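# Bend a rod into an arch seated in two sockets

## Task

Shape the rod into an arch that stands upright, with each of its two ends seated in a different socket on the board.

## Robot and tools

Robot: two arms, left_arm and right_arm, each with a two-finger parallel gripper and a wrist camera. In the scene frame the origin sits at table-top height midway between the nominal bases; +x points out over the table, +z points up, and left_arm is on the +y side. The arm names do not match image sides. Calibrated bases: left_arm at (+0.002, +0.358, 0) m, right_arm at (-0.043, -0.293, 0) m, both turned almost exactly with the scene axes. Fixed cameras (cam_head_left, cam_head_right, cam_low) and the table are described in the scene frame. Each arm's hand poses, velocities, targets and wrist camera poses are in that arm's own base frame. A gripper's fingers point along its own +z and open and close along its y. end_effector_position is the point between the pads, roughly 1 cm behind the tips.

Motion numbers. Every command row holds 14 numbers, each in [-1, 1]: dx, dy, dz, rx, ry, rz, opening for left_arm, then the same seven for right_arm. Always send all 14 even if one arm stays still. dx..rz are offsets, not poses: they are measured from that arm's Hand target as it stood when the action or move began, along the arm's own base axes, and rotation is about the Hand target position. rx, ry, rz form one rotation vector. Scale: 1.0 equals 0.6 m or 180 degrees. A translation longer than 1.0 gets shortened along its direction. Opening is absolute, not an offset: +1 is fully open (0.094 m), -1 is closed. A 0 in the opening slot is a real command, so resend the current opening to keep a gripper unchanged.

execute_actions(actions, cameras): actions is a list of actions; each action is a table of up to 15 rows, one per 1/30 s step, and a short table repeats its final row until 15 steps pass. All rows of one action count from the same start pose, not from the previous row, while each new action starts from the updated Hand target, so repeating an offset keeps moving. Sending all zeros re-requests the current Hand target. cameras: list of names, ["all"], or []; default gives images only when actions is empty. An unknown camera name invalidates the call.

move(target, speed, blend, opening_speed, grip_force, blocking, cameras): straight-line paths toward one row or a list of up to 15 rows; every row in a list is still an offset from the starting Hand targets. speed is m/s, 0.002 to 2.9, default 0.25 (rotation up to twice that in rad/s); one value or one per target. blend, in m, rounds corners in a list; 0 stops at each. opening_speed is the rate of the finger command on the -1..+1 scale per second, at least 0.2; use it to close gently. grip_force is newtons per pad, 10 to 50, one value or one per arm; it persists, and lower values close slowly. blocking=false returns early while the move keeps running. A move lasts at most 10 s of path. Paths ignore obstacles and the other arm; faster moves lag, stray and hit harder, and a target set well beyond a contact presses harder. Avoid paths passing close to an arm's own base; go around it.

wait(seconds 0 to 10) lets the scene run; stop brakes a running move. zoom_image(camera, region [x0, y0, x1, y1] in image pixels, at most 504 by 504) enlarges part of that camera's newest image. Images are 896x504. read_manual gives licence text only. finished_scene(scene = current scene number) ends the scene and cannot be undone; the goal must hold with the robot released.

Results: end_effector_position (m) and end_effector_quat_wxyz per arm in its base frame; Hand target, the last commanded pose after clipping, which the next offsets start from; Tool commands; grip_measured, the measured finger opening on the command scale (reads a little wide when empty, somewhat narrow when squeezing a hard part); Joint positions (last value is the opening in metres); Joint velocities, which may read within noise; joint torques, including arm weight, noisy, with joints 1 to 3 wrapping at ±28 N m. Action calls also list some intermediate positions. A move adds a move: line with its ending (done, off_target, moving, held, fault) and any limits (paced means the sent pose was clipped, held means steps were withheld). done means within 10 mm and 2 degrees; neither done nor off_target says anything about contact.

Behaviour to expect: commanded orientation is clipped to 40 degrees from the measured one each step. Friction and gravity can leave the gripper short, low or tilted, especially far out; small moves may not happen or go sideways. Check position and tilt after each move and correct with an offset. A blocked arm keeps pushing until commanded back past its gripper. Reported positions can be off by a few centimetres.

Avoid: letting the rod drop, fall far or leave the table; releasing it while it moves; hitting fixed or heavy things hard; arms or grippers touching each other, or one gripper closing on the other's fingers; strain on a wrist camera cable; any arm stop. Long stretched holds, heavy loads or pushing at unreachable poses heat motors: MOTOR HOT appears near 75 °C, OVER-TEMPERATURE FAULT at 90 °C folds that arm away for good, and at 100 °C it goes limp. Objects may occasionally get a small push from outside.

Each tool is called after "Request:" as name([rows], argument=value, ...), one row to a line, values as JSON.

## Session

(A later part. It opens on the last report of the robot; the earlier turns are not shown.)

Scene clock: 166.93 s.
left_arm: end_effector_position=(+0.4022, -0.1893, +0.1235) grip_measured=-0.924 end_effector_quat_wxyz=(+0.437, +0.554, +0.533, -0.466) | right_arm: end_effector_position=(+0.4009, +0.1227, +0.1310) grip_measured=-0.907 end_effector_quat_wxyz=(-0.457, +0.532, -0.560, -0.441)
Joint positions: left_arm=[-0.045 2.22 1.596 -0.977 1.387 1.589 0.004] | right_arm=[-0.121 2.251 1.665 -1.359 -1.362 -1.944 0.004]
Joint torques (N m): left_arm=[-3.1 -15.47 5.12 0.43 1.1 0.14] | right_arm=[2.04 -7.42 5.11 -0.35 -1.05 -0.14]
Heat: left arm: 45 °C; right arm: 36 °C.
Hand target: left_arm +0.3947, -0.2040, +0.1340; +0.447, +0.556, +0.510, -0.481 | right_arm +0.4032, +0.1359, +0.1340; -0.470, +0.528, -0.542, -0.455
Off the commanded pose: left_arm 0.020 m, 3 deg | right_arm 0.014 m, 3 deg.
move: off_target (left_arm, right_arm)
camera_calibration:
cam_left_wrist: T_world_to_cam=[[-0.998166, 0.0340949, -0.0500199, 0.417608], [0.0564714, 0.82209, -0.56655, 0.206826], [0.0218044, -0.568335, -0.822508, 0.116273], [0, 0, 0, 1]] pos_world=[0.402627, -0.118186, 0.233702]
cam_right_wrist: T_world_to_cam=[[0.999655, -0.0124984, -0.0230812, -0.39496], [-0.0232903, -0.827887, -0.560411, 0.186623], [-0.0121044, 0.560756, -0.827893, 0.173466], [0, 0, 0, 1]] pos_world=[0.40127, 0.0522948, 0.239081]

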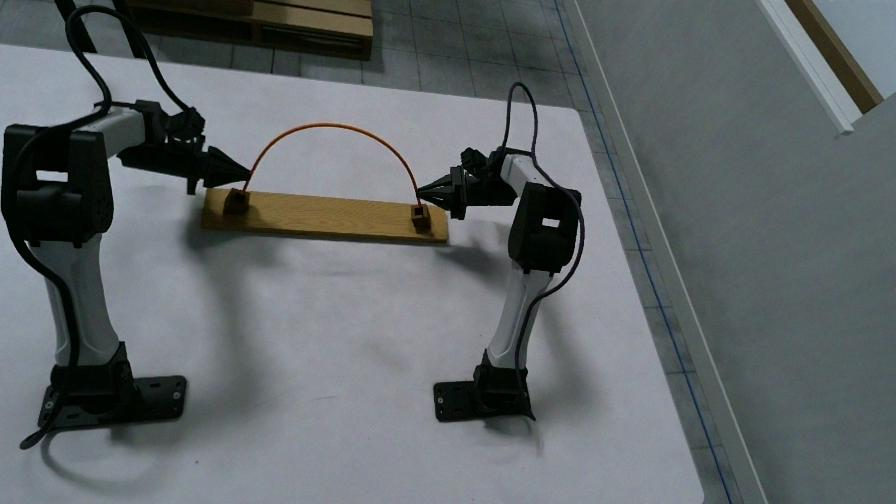

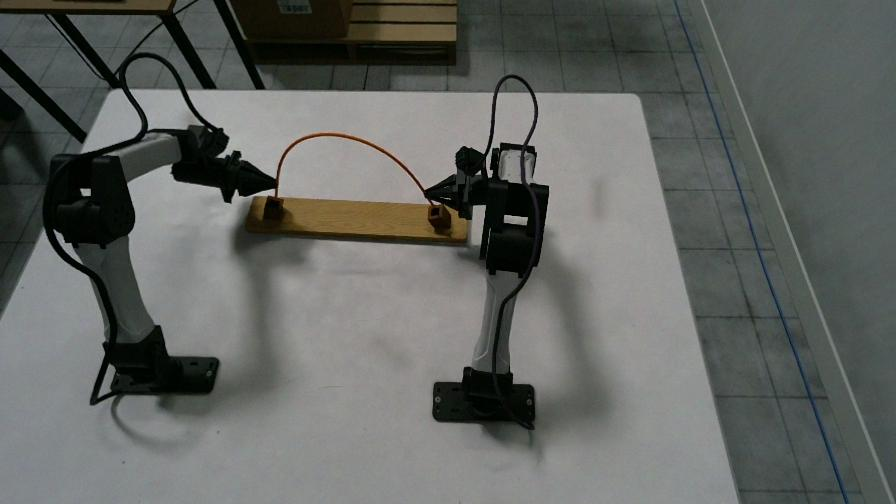

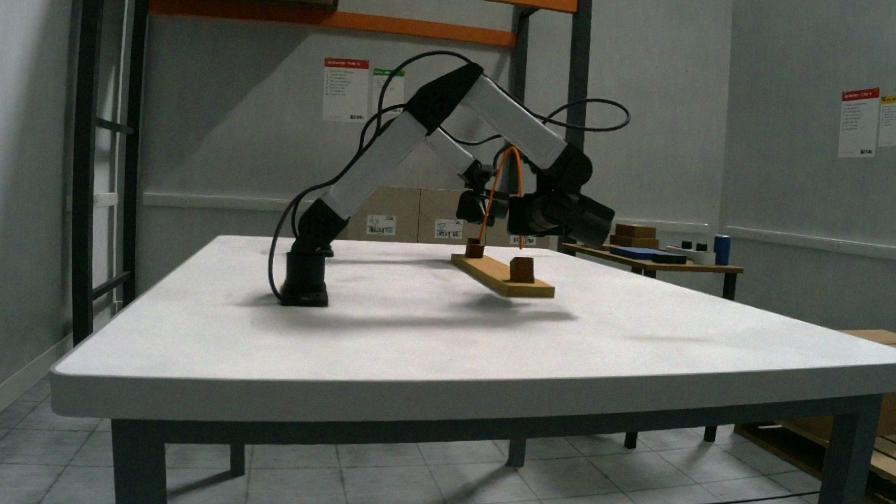

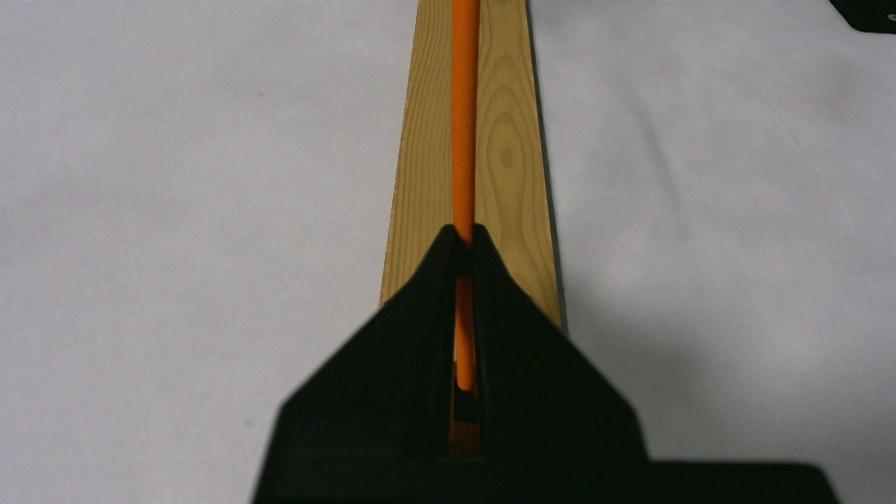

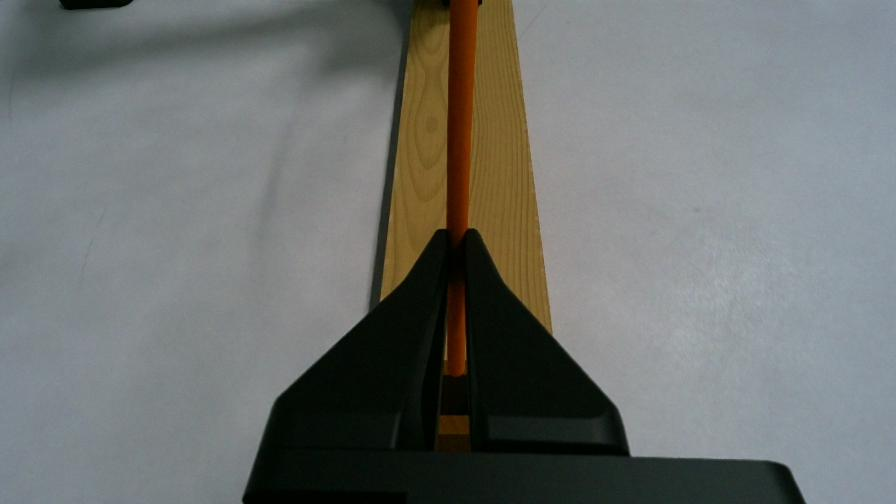

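Request:
move(target=[-0.0075,0.0025,-0.027,0,0,0.0,-1,0.003,-0.003,-0.037,0,0,0,-1], cameras=["all"], speed=0.04)

Request:
zoom_image(camera="cam_left_wrist", region=[400, 330, 530, 480])

Request:
zoom_image(camera="cam_right_wrist", region=[390, 330, 520, 480])

Request:
zoom_image(camera="cam_low", region=[440, 120, 640, 310])

Request:
zoom_image(camera="cam_head_left", region=[190, 90, 480, 260])

Request:
zoom_image(camera="cam_head_right", region=[200, 90, 490, 260])

Scene clock: 173.47 s.
left_arm: end_effector_position=(+0.3968, -0.1891, +0.1118) grip_measured=-0.924 end_effector_quat_wxyz=(+0.438, +0.555, +0.532, -0.466) | right_arm: end_effector_position=(+0.4027, +0.1225, +0.1112) grip_measured=-0.907 end_effector_quat_wxyz=(-0.456, +0.532, -0.558, -0.444)
Joint positions: left_arm=[-0.045 2.22 1.545 -0.929 1.387 1.595 0.004] | right_arm=[-0.121 2.304 1.665 -1.346 -1.362 -1.981 0.004]
Joint torques (N m): left_arm=[-2.81 -14.12 5.01 0.41 1.1 0.21] | right_arm=[1.73 -7.62 4.4 -0.29 -1.02 -0.15]
Heat: left arm: 46 °C; right arm: 37 °C.
Hand target: left_arm +0.3902, -0.2025, +0.1178; +0.447, +0.556, +0.510, -0.481 | right_arm +0.4050, +0.1341, +0.1118; -0.470, +0.528, -0.542, -0.455
Off the commanded pose: left_arm 0.016 m, 3 deg | right_arm 0.012 m, 3 deg.
move: off_target (left_arm, right_arm)
camera_calibration:
cam_left_wrist: T_world_to_cam=[[-0.997975, 0.0351741, -0.0529933, 0.412027], [0.0590597, 0.821743, -0.56679, 0.199255], [0.0236105, -0.568772, -0.822156, 0.106097], [0, 0, 0, 1]] pos_world=[0.39692, -0.117884, 0.221999]
cam_right_wrist: T_world_to_cam=[[0.999642, -0.00529613, -0.0262193, -0.397698], [-0.0191477, -0.826128, -0.563158, 0.173846], [-0.0186779, 0.563458, -0.825933, 0.159227], [0, 0, 0, 1]] pos_world=[0.403859, 0.051795, 0.218986]

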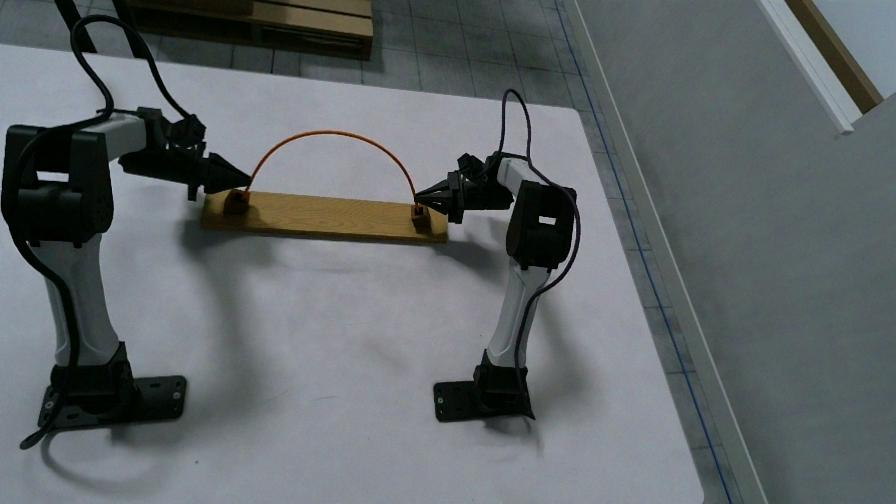

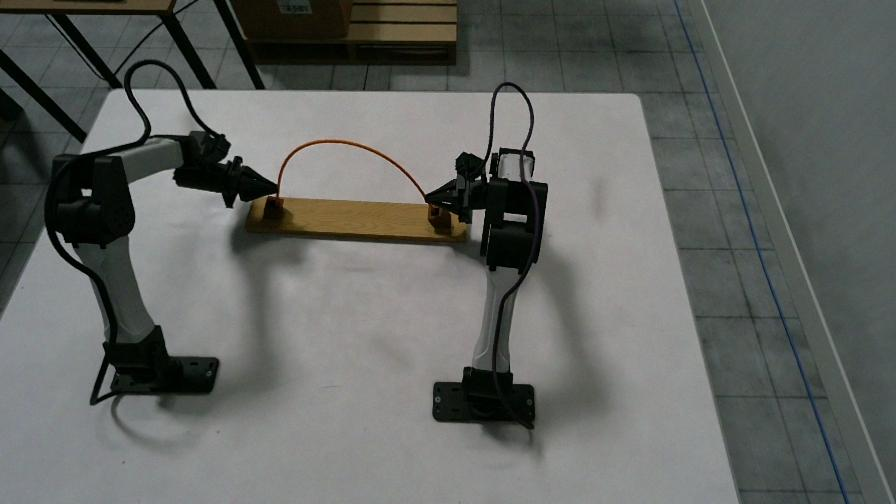

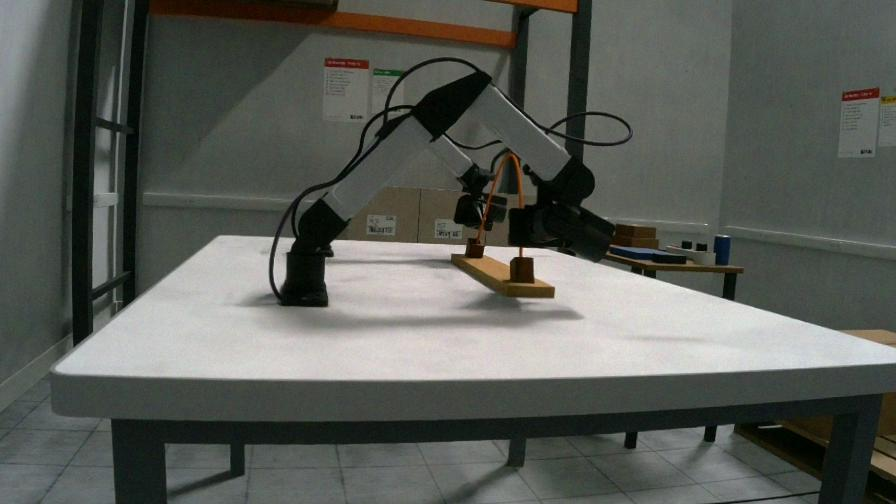

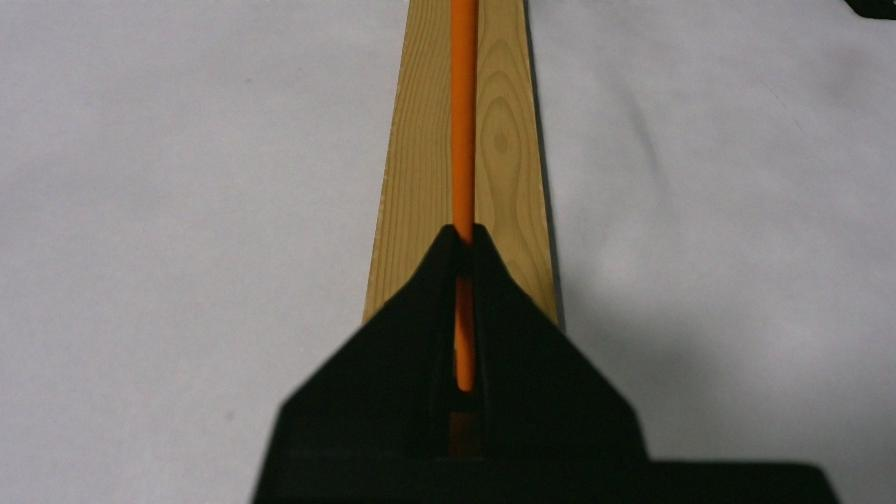

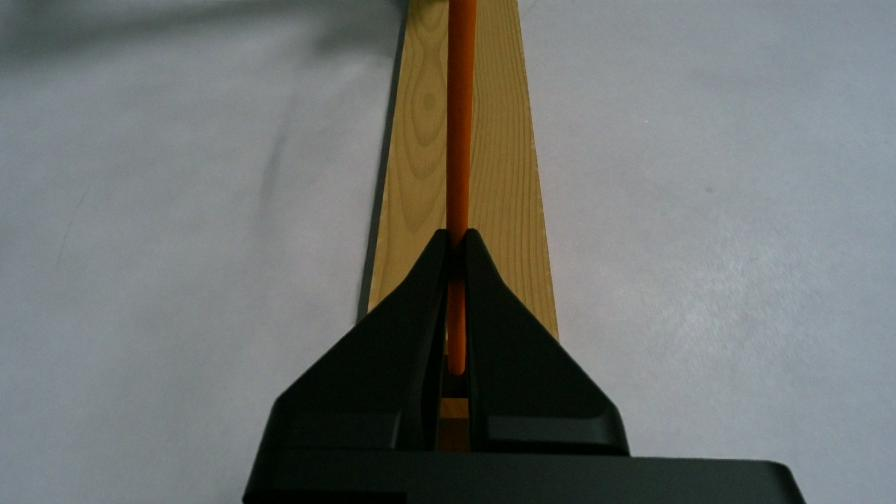

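Scaled by 3.360 from the camera's 896x504 image, which has a finer 1280x720 frame.

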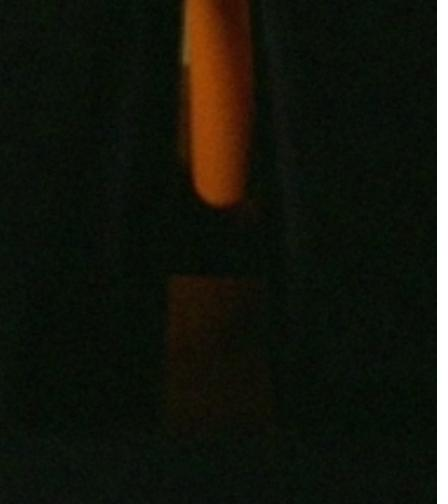

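Scaled by 3.360 from the camera's 896x504 image, which has a finer 1280x720 frame.

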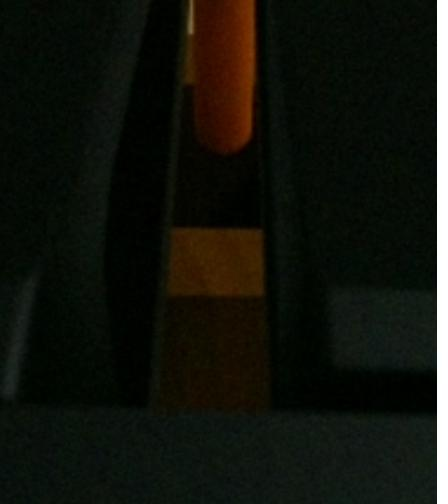

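Scaled by 2.520 from the camera's 896x504 image, which has a finer 1280x720 frame.

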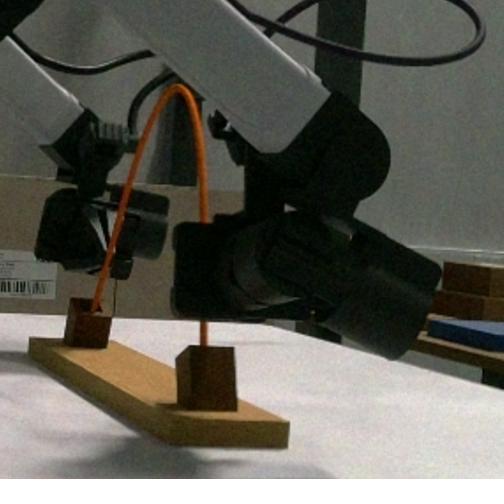

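Scaled by 1.738 from the camera's 896x504 image, which has a finer 1280x720 frame.

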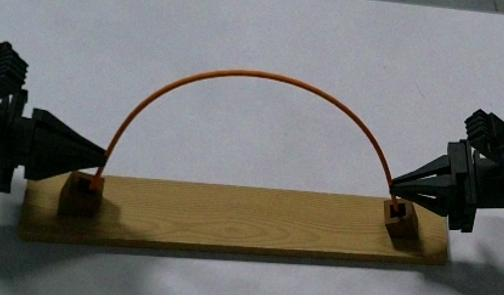

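Scaled by 1.738 from the camera's 896x504 image, which has a finer 1280x720 frame.

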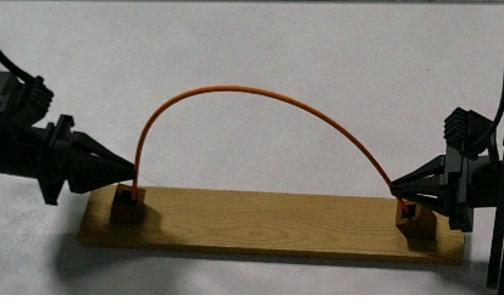

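Request:
move(target=[0,0.002,-0.040,0,0,0.0,-1,0.0,-0.002,-0.038,0,0,0,-1], cameras=["all"], speed=0.04)

Request:
zoom_image(camera="cam_low", region=[440, 120, 640, 310])

Request:
zoom_image(camera="cam_head_left", region=[190, 90, 480, 260])

Request:
zoom_image(camera="cam_head_right", region=[200, 90, 490, 260])

Scene clock: 176.23 s.
left_arm: end_effector_position=(+0.3960, -0.1894, +0.0979) grip_measured=-0.924 end_effector_quat_wxyz=(+0.443, +0.555, +0.528, -0.467) | right_arm: end_effector_position=(+0.4055, +0.1204, +0.0910) grip_measured=-0.907 end_effector_quat_wxyz=(-0.459, +0.534, -0.556, -0.442)
Joint positions: left_arm=[-0.045 2.245 1.518 -0.879 1.397 1.605 0.004] | right_arm=[-0.126 2.351 1.66 -1.306 -1.362 -2.004 0.004]
Joint torques (N m): left_arm=[-2.56 -12.16 4.75 0.53 0.98 0.24] | right_arm=[1.84 -7.72 3.38 -0.3 -1 -0.12]
Heat: left arm: 47 °C; right arm: 37 °C.
Hand target: left_arm +0.3902, -0.2013, +0.0938; +0.447, +0.556, +0.510, -0.481 | right_arm +0.4050, +0.1328, +0.0889; -0.470, +0.528, -0.542, -0.455
Off the commanded pose: left_arm 0.014 m, 3 deg | right_arm 0.013 m, 3 deg.
move: off_target (left_arm, right_arm)
camera_calibration:
cam_left_wrist: T_world_to_cam=[[-0.99748, 0.0361281, -0.0610653, 0.41129], [0.064745, 0.815514, -0.575104, 0.189072], [0.0290222, -0.577608, -0.815798, 0.0900201], [0, 0, 0, 1]] pos_world=[0.3954, -0.117054, 0.20729]
cam_right_wrist: T_world_to_cam=[[0.999854, -0.0053972, -0.0162051, -0.402031], [-0.0135968, -0.825723, -0.563912, 0.15856], [-0.0103374, 0.56405, -0.825676, 0.140343], [0, 0, 0, 1]] pos_world=[0.405579, 0.0495966, 0.198777]

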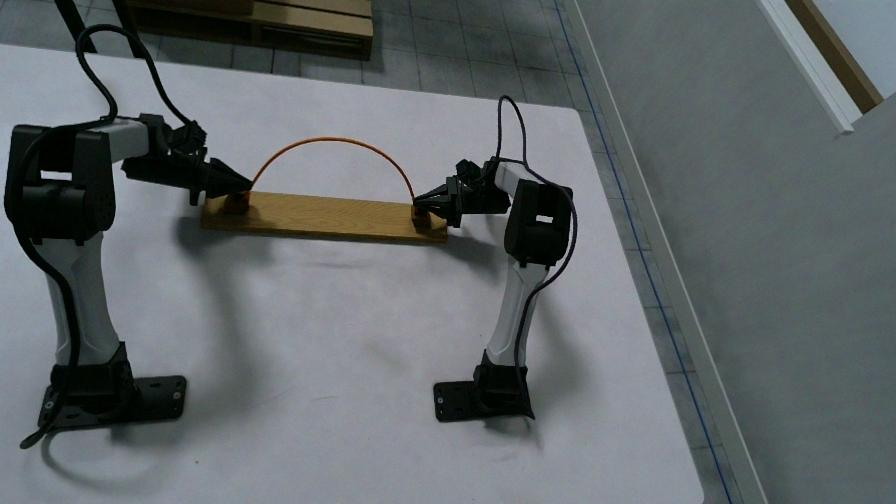

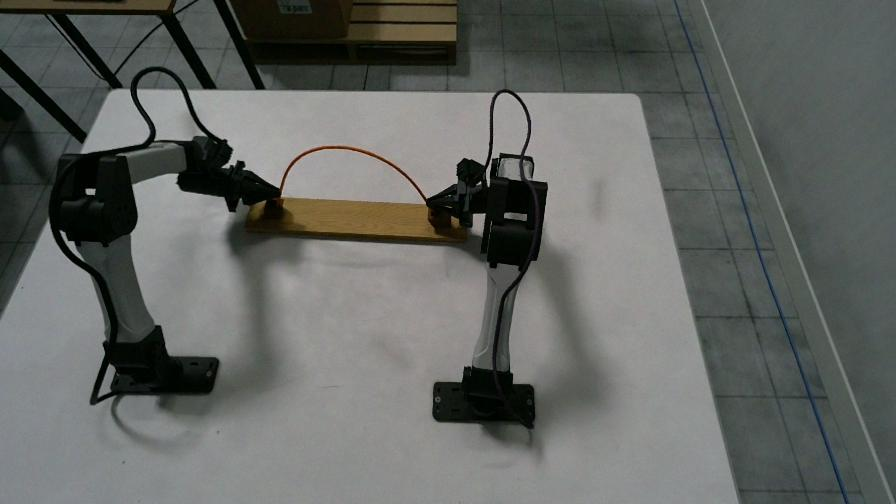

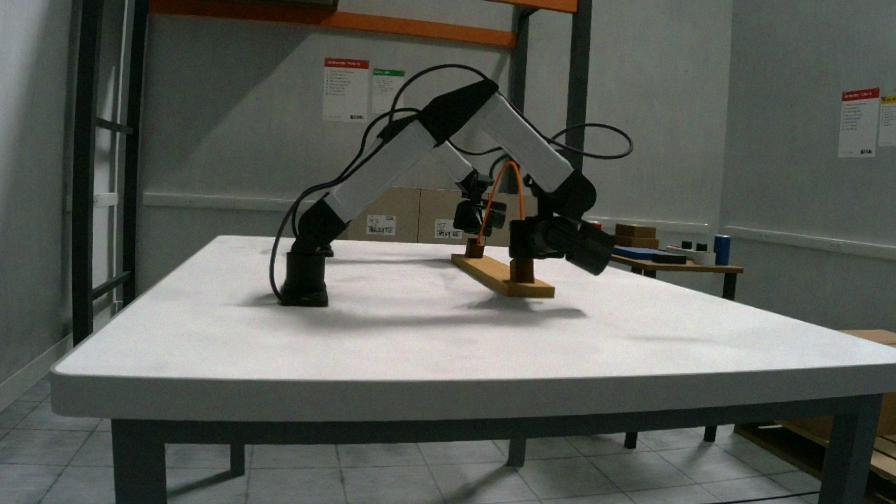

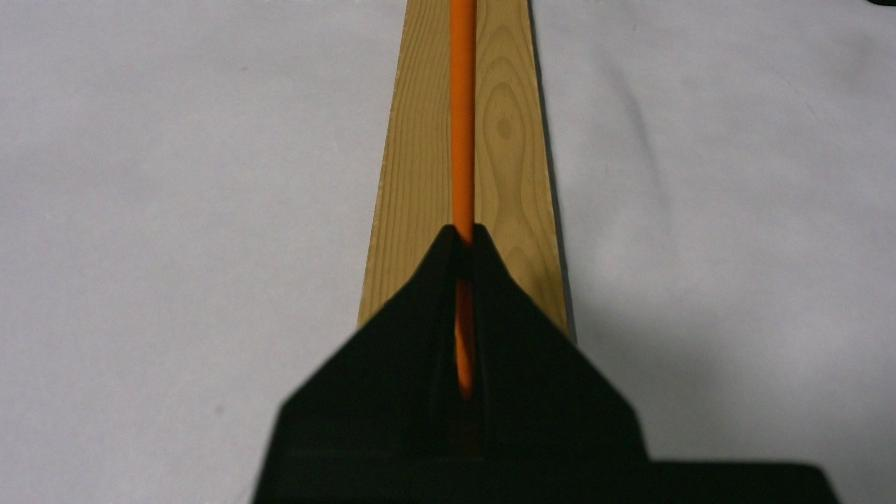

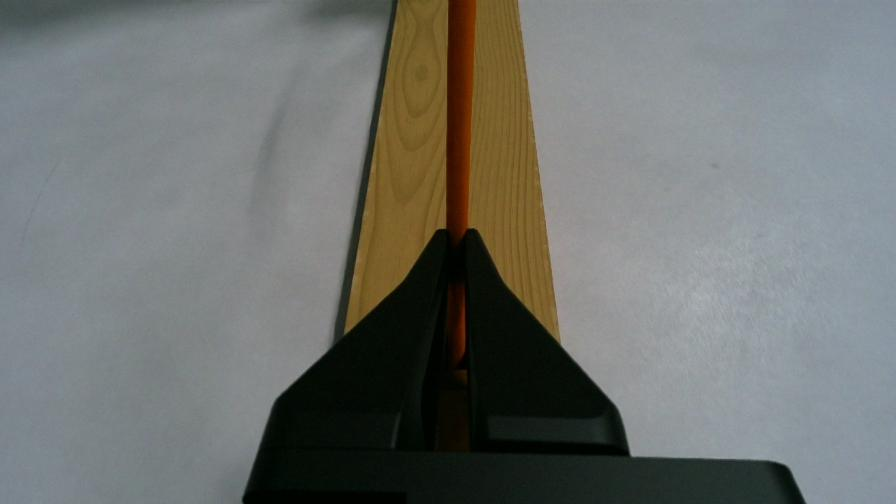

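Scaled by 2.520 from the camera's 896x504 image, which has a finer 1280x720 frame.

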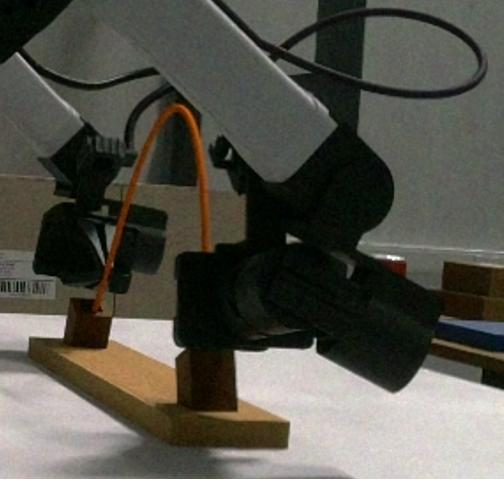

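Scaled by 1.738 from the camera's 896x504 image, which has a finer 1280x720 frame.

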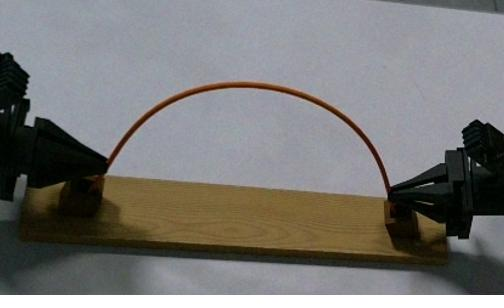

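Scaled by 1.738 from the camera's 896x504 image, which has a finer 1280x720 frame.

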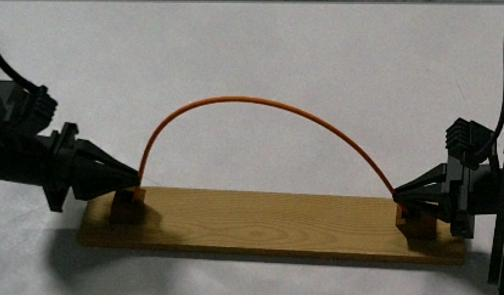

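Request:
move(target=[0.005,0.001,-0.02,0,0,0.0,-1,0.0,-0.001,-0.015,0,0,0,-1], cameras=["all"], speed=0.04)

Request:
zoom_image(camera="cam_low", region=[440, 120, 640, 310])

Request:
zoom_image(camera="cam_left_wrist", region=[400, 330, 530, 480])

Request:
zoom_image(camera="cam_head_right", region=[230, 150, 330, 230])

Scene clock: 179.07 s.
left_arm: end_effector_position=(+0.3980, -0.1887, +0.0908) grip_measured=-0.924 end_effector_quat_wxyz=(+0.448, +0.548, +0.525, -0.473) | right_arm: end_effector_position=(+0.4069, +0.1182, +0.0838) grip_measured=-0.907 end_effector_quat_wxyz=(-0.461, +0.534, -0.556, -0.440)
Joint positions: left_arm=[-0.042 2.273 1.518 -0.862 1.419 1.612 0.004] | right_arm=[-0.131 2.369 1.66 -1.292 -1.362 -2.013 0.004]
Joint torques (N m): left_arm=[-2.7 -11.67 5.23 0.53 0.76 0.29] | right_arm=[2.1 -7.64 2.95 -0.29 -1 -0.11]
Heat: left arm: 46 °C; right arm: 37 °C.
Hand target: left_arm +0.3932, -0.2007, +0.0818; +0.447, +0.556, +0.510, -0.481 | right_arm +0.4049, +0.1322, +0.0799; -0.470, +0.527, -0.542, -0.455
Off the commanded pose: left_arm 0.016 m, 2 deg | right_arm 0.015 m, 3 deg.
move: off_target (left_arm, right_arm)
camera_calibration:
cam_left_wrist: T_world_to_cam=[[-0.997851, 0.0316489, -0.0573683, 0.411758], [0.0595559, 0.803114, -0.592841, 0.18561], [0.0273105, -0.594984, -0.803273, 0.0808367], [0, 0, 0, 1]] pos_world=[0.397611, -0.114002, 0.198593]
cam_right_wrist: T_world_to_cam=[[0.999893, -0.00869267, -0.0117995, -0.403574], [-0.0138346, -0.825541, -0.564172, 0.152832], [-0.00483681, 0.564275, -0.825573, 0.133376], [0, 0, 0, 1]] pos_world=[0.40629, 0.0474001, 0.191573]

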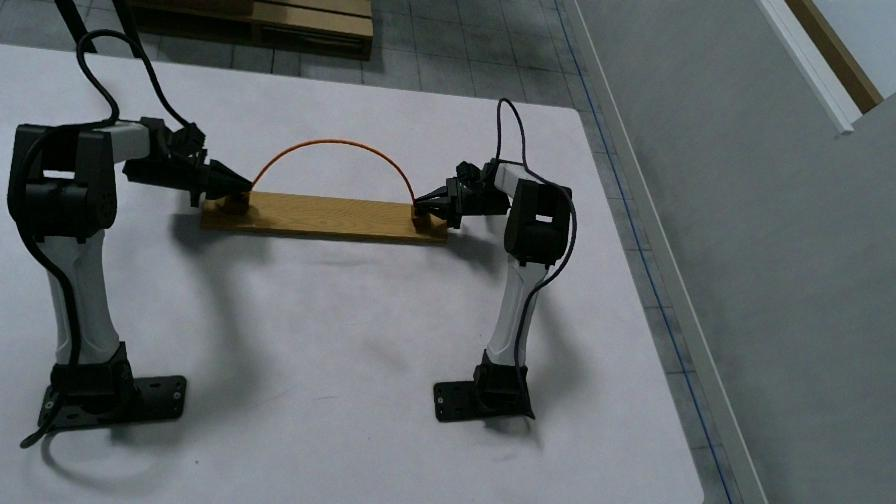

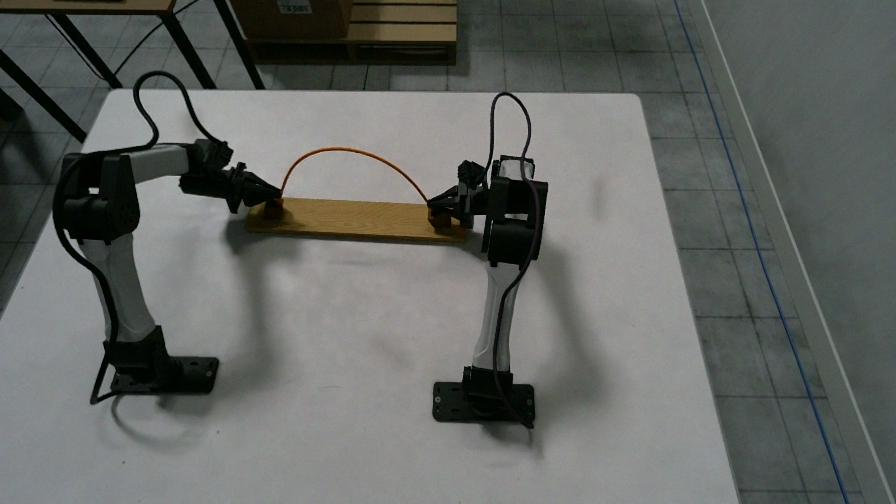

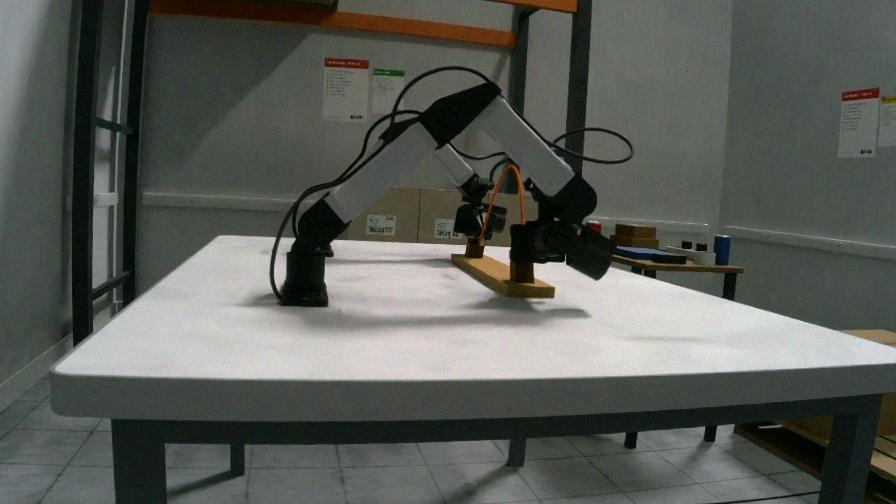

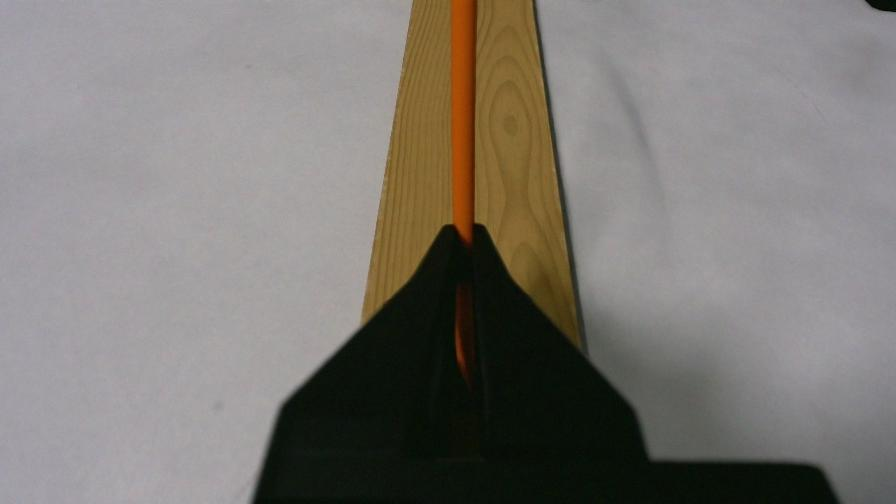

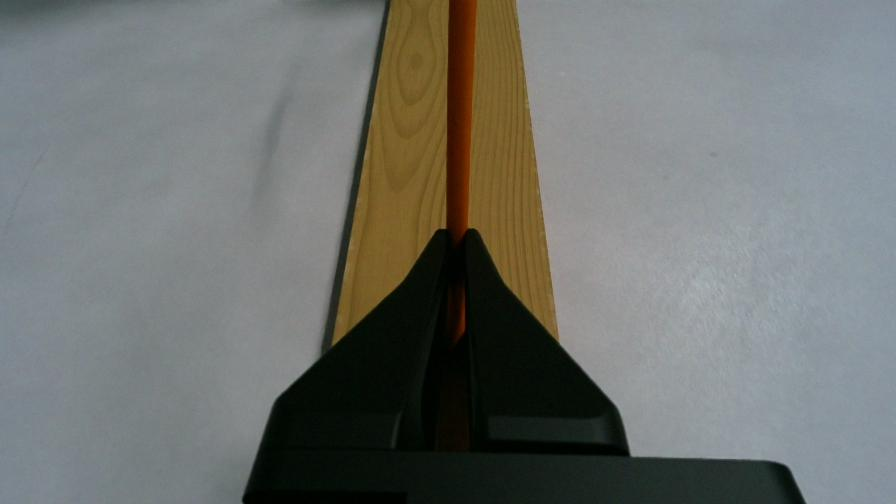

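Scaled by 2.520 from the camera's 896x504 image, which has a finer 1280x720 frame.

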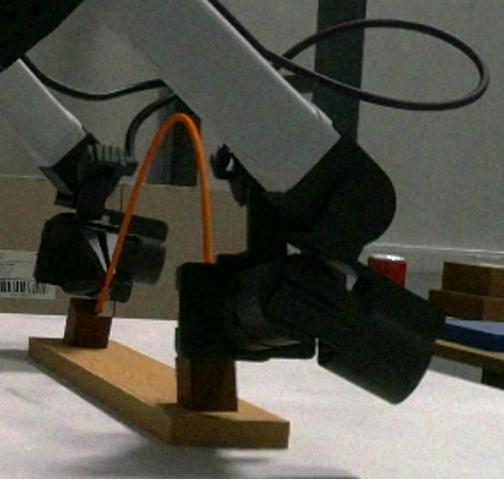

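Scaled by 3.360 from the camera's 896x504 image, which has a finer 1280x720 frame.

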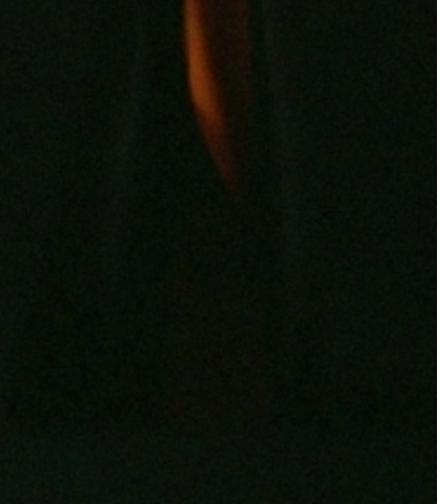

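Scaled by 5.040 from the camera's 896x504 image, which has a finer 1280x720 frame.

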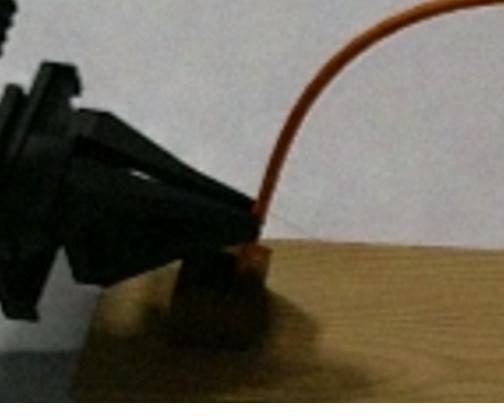

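Request:
move(target=[0.0,0.001,-0.02,0,0,0.0,-1,0.0,0,-0.012,0,0,0,-1], cameras=["all"], speed=0.04)

Request:
zoom_image(camera="cam_low", region=[440, 120, 640, 310])

Request:
zoom_image(camera="cam_head_right", region=[230, 150, 330, 230])

Request:
zoom_image(camera="cam_head_left", region=[380, 160, 480, 250])

Scene clock: 184.13 s.
left_arm: end_effector_position=(+0.3995, -0.1872, +0.0858) grip_measured=-0.924 end_effector_quat_wxyz=(+0.455, +0.543, +0.520, -0.477) | right_arm: end_effector_position=(+0.4072, +0.1178, +0.0821) grip_measured=-0.907 end_effector_quat_wxyz=(-0.465, +0.528, -0.555, -0.443)
Joint positions: left_arm=[-0.037 2.295 1.518 -0.852 1.439 1.628 0.004] | right_arm=[-0.133 2.376 1.652 -1.287 -1.377 -2.016 0.004]
Joint torques (N m): left_arm=[-3.02 -11.14 4.78 0.56 0.57 0.3] | right_arm=[2.32 -6.98 3.07 -0.18 -0.86 -0.15]
Heat: left arm: 46 °C; right arm: 37 °C.
Hand target: left_arm +0.3932, -0.2001, +0.0698; +0.447, +0.556, +0.511, -0.481 | right_arm +0.4050, +0.1323, +0.0729; -0.470, +0.528, -0.542, -0.455
Off the commanded pose: left_arm 0.021 m, 2 deg | right_arm 0.017 m, 2 deg.
move: off_target (left_arm, right_arm)
camera_calibration:
cam_left_wrist: T_world_to_cam=[[-0.997813, 0.0266795, -0.0604689, 0.412292], [0.0580456, 0.791266, -0.60871, 0.181108], [0.0316069, -0.610889, -0.791085, 0.0719455], [0, 0, 0, 1]] pos_world=[0.398604, -0.110354, 0.192088]
cam_right_wrist: T_world_to_cam=[[0.999741, -0.0166945, -0.015451, -0.402609], [-0.022549, -0.816811, -0.576464, 0.155107], [-0.00299676, 0.576664, -0.816976, 0.12925], [0, 0, 0, 1]] pos_world=[0.406389, 0.0454379, 0.188787]

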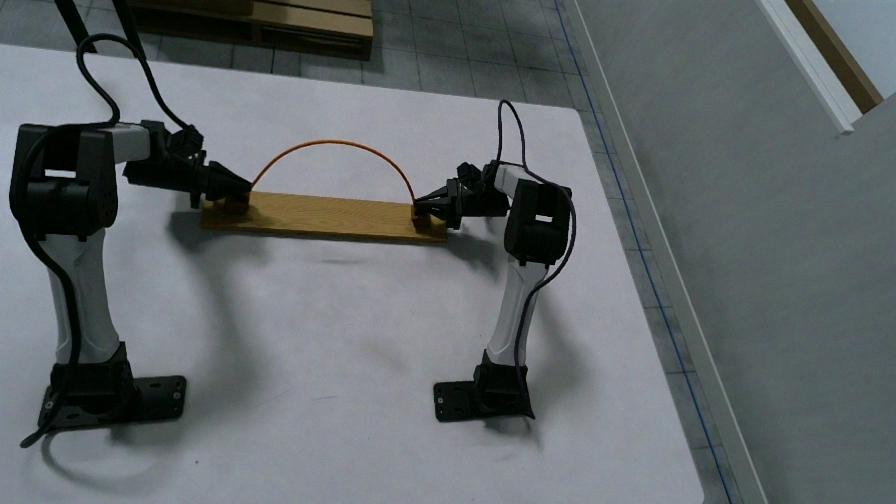

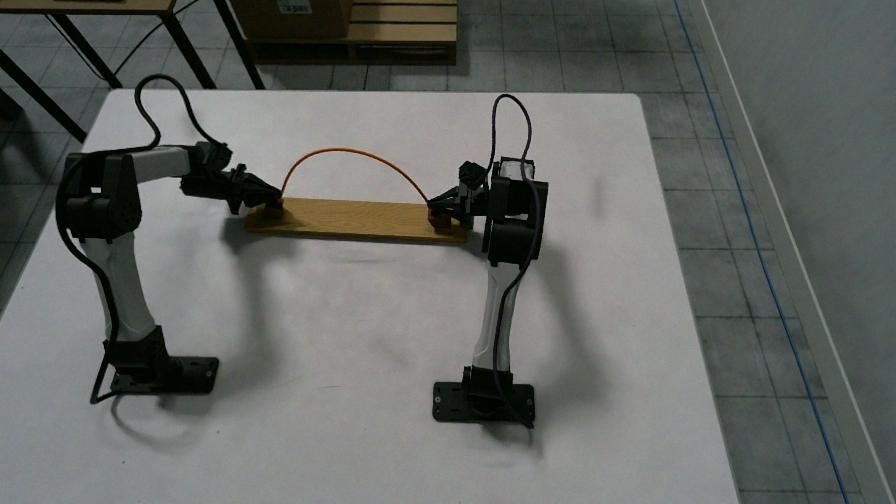

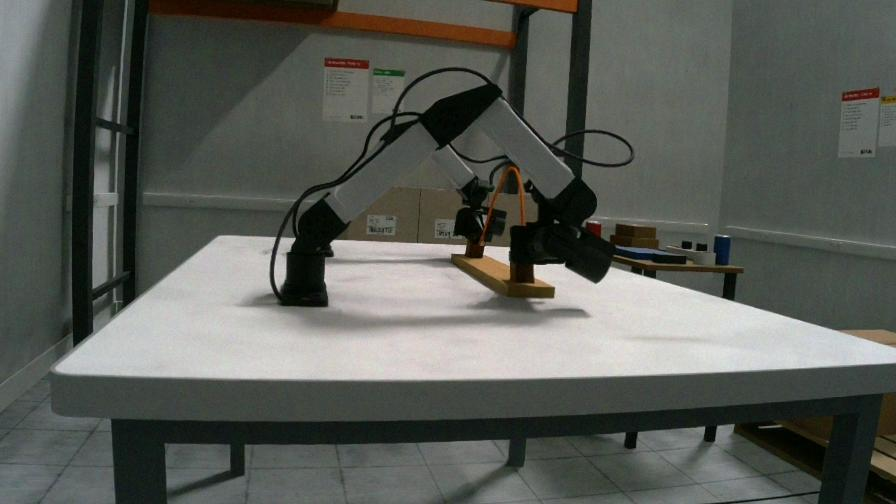

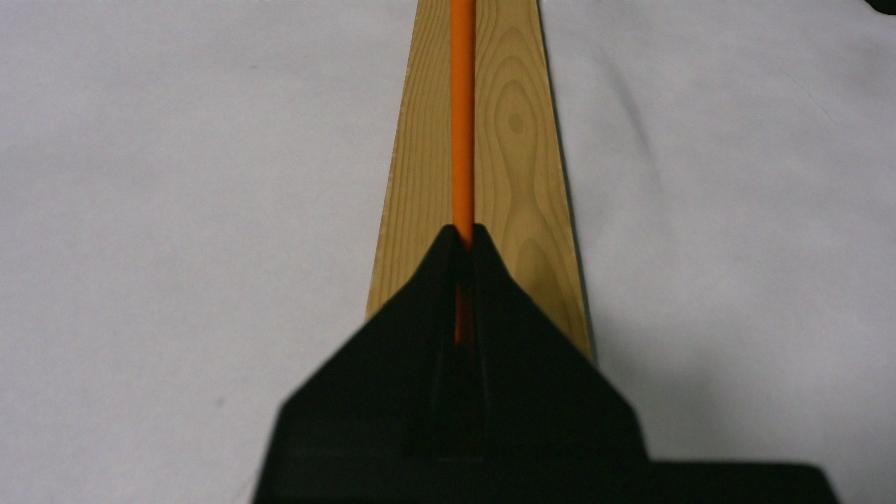

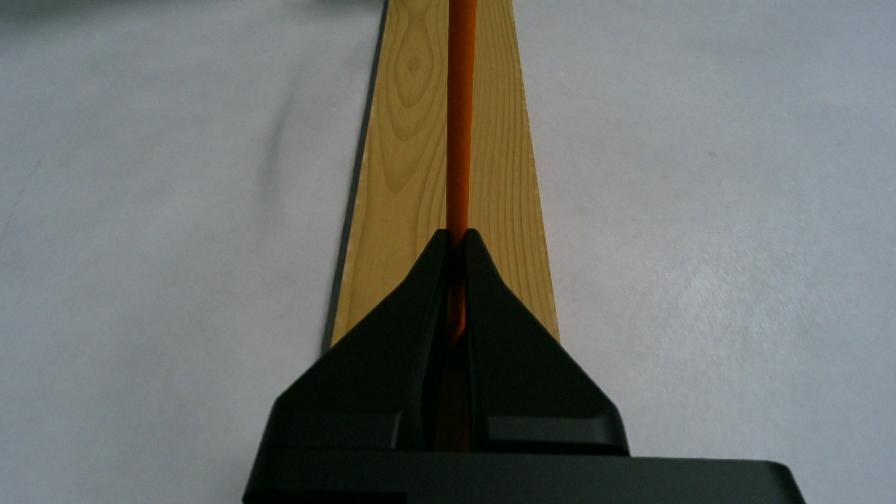

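Scaled by 2.520 from the camera's 896x504 image, which has a finer 1280x720 frame.

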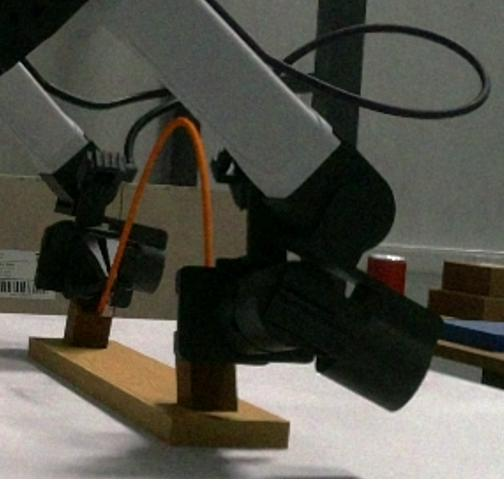

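Scaled by 5.040 from the camera's 896x504 image, which has a finer 1280x720 frame.

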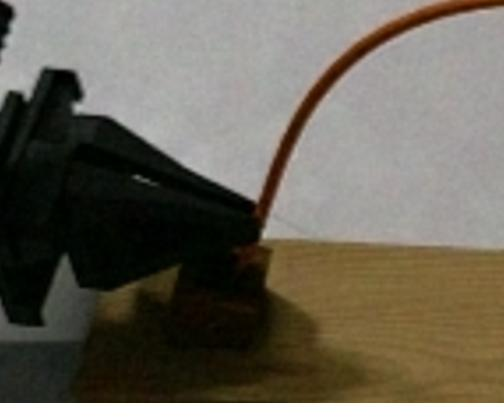

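Scaled by 5.040 from the camera's 896x504 image, which has a finer 1280x720 frame.

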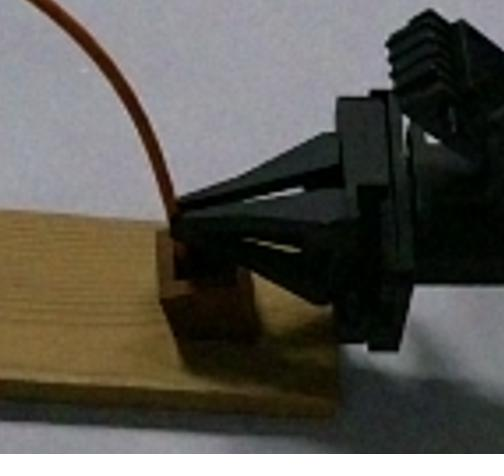

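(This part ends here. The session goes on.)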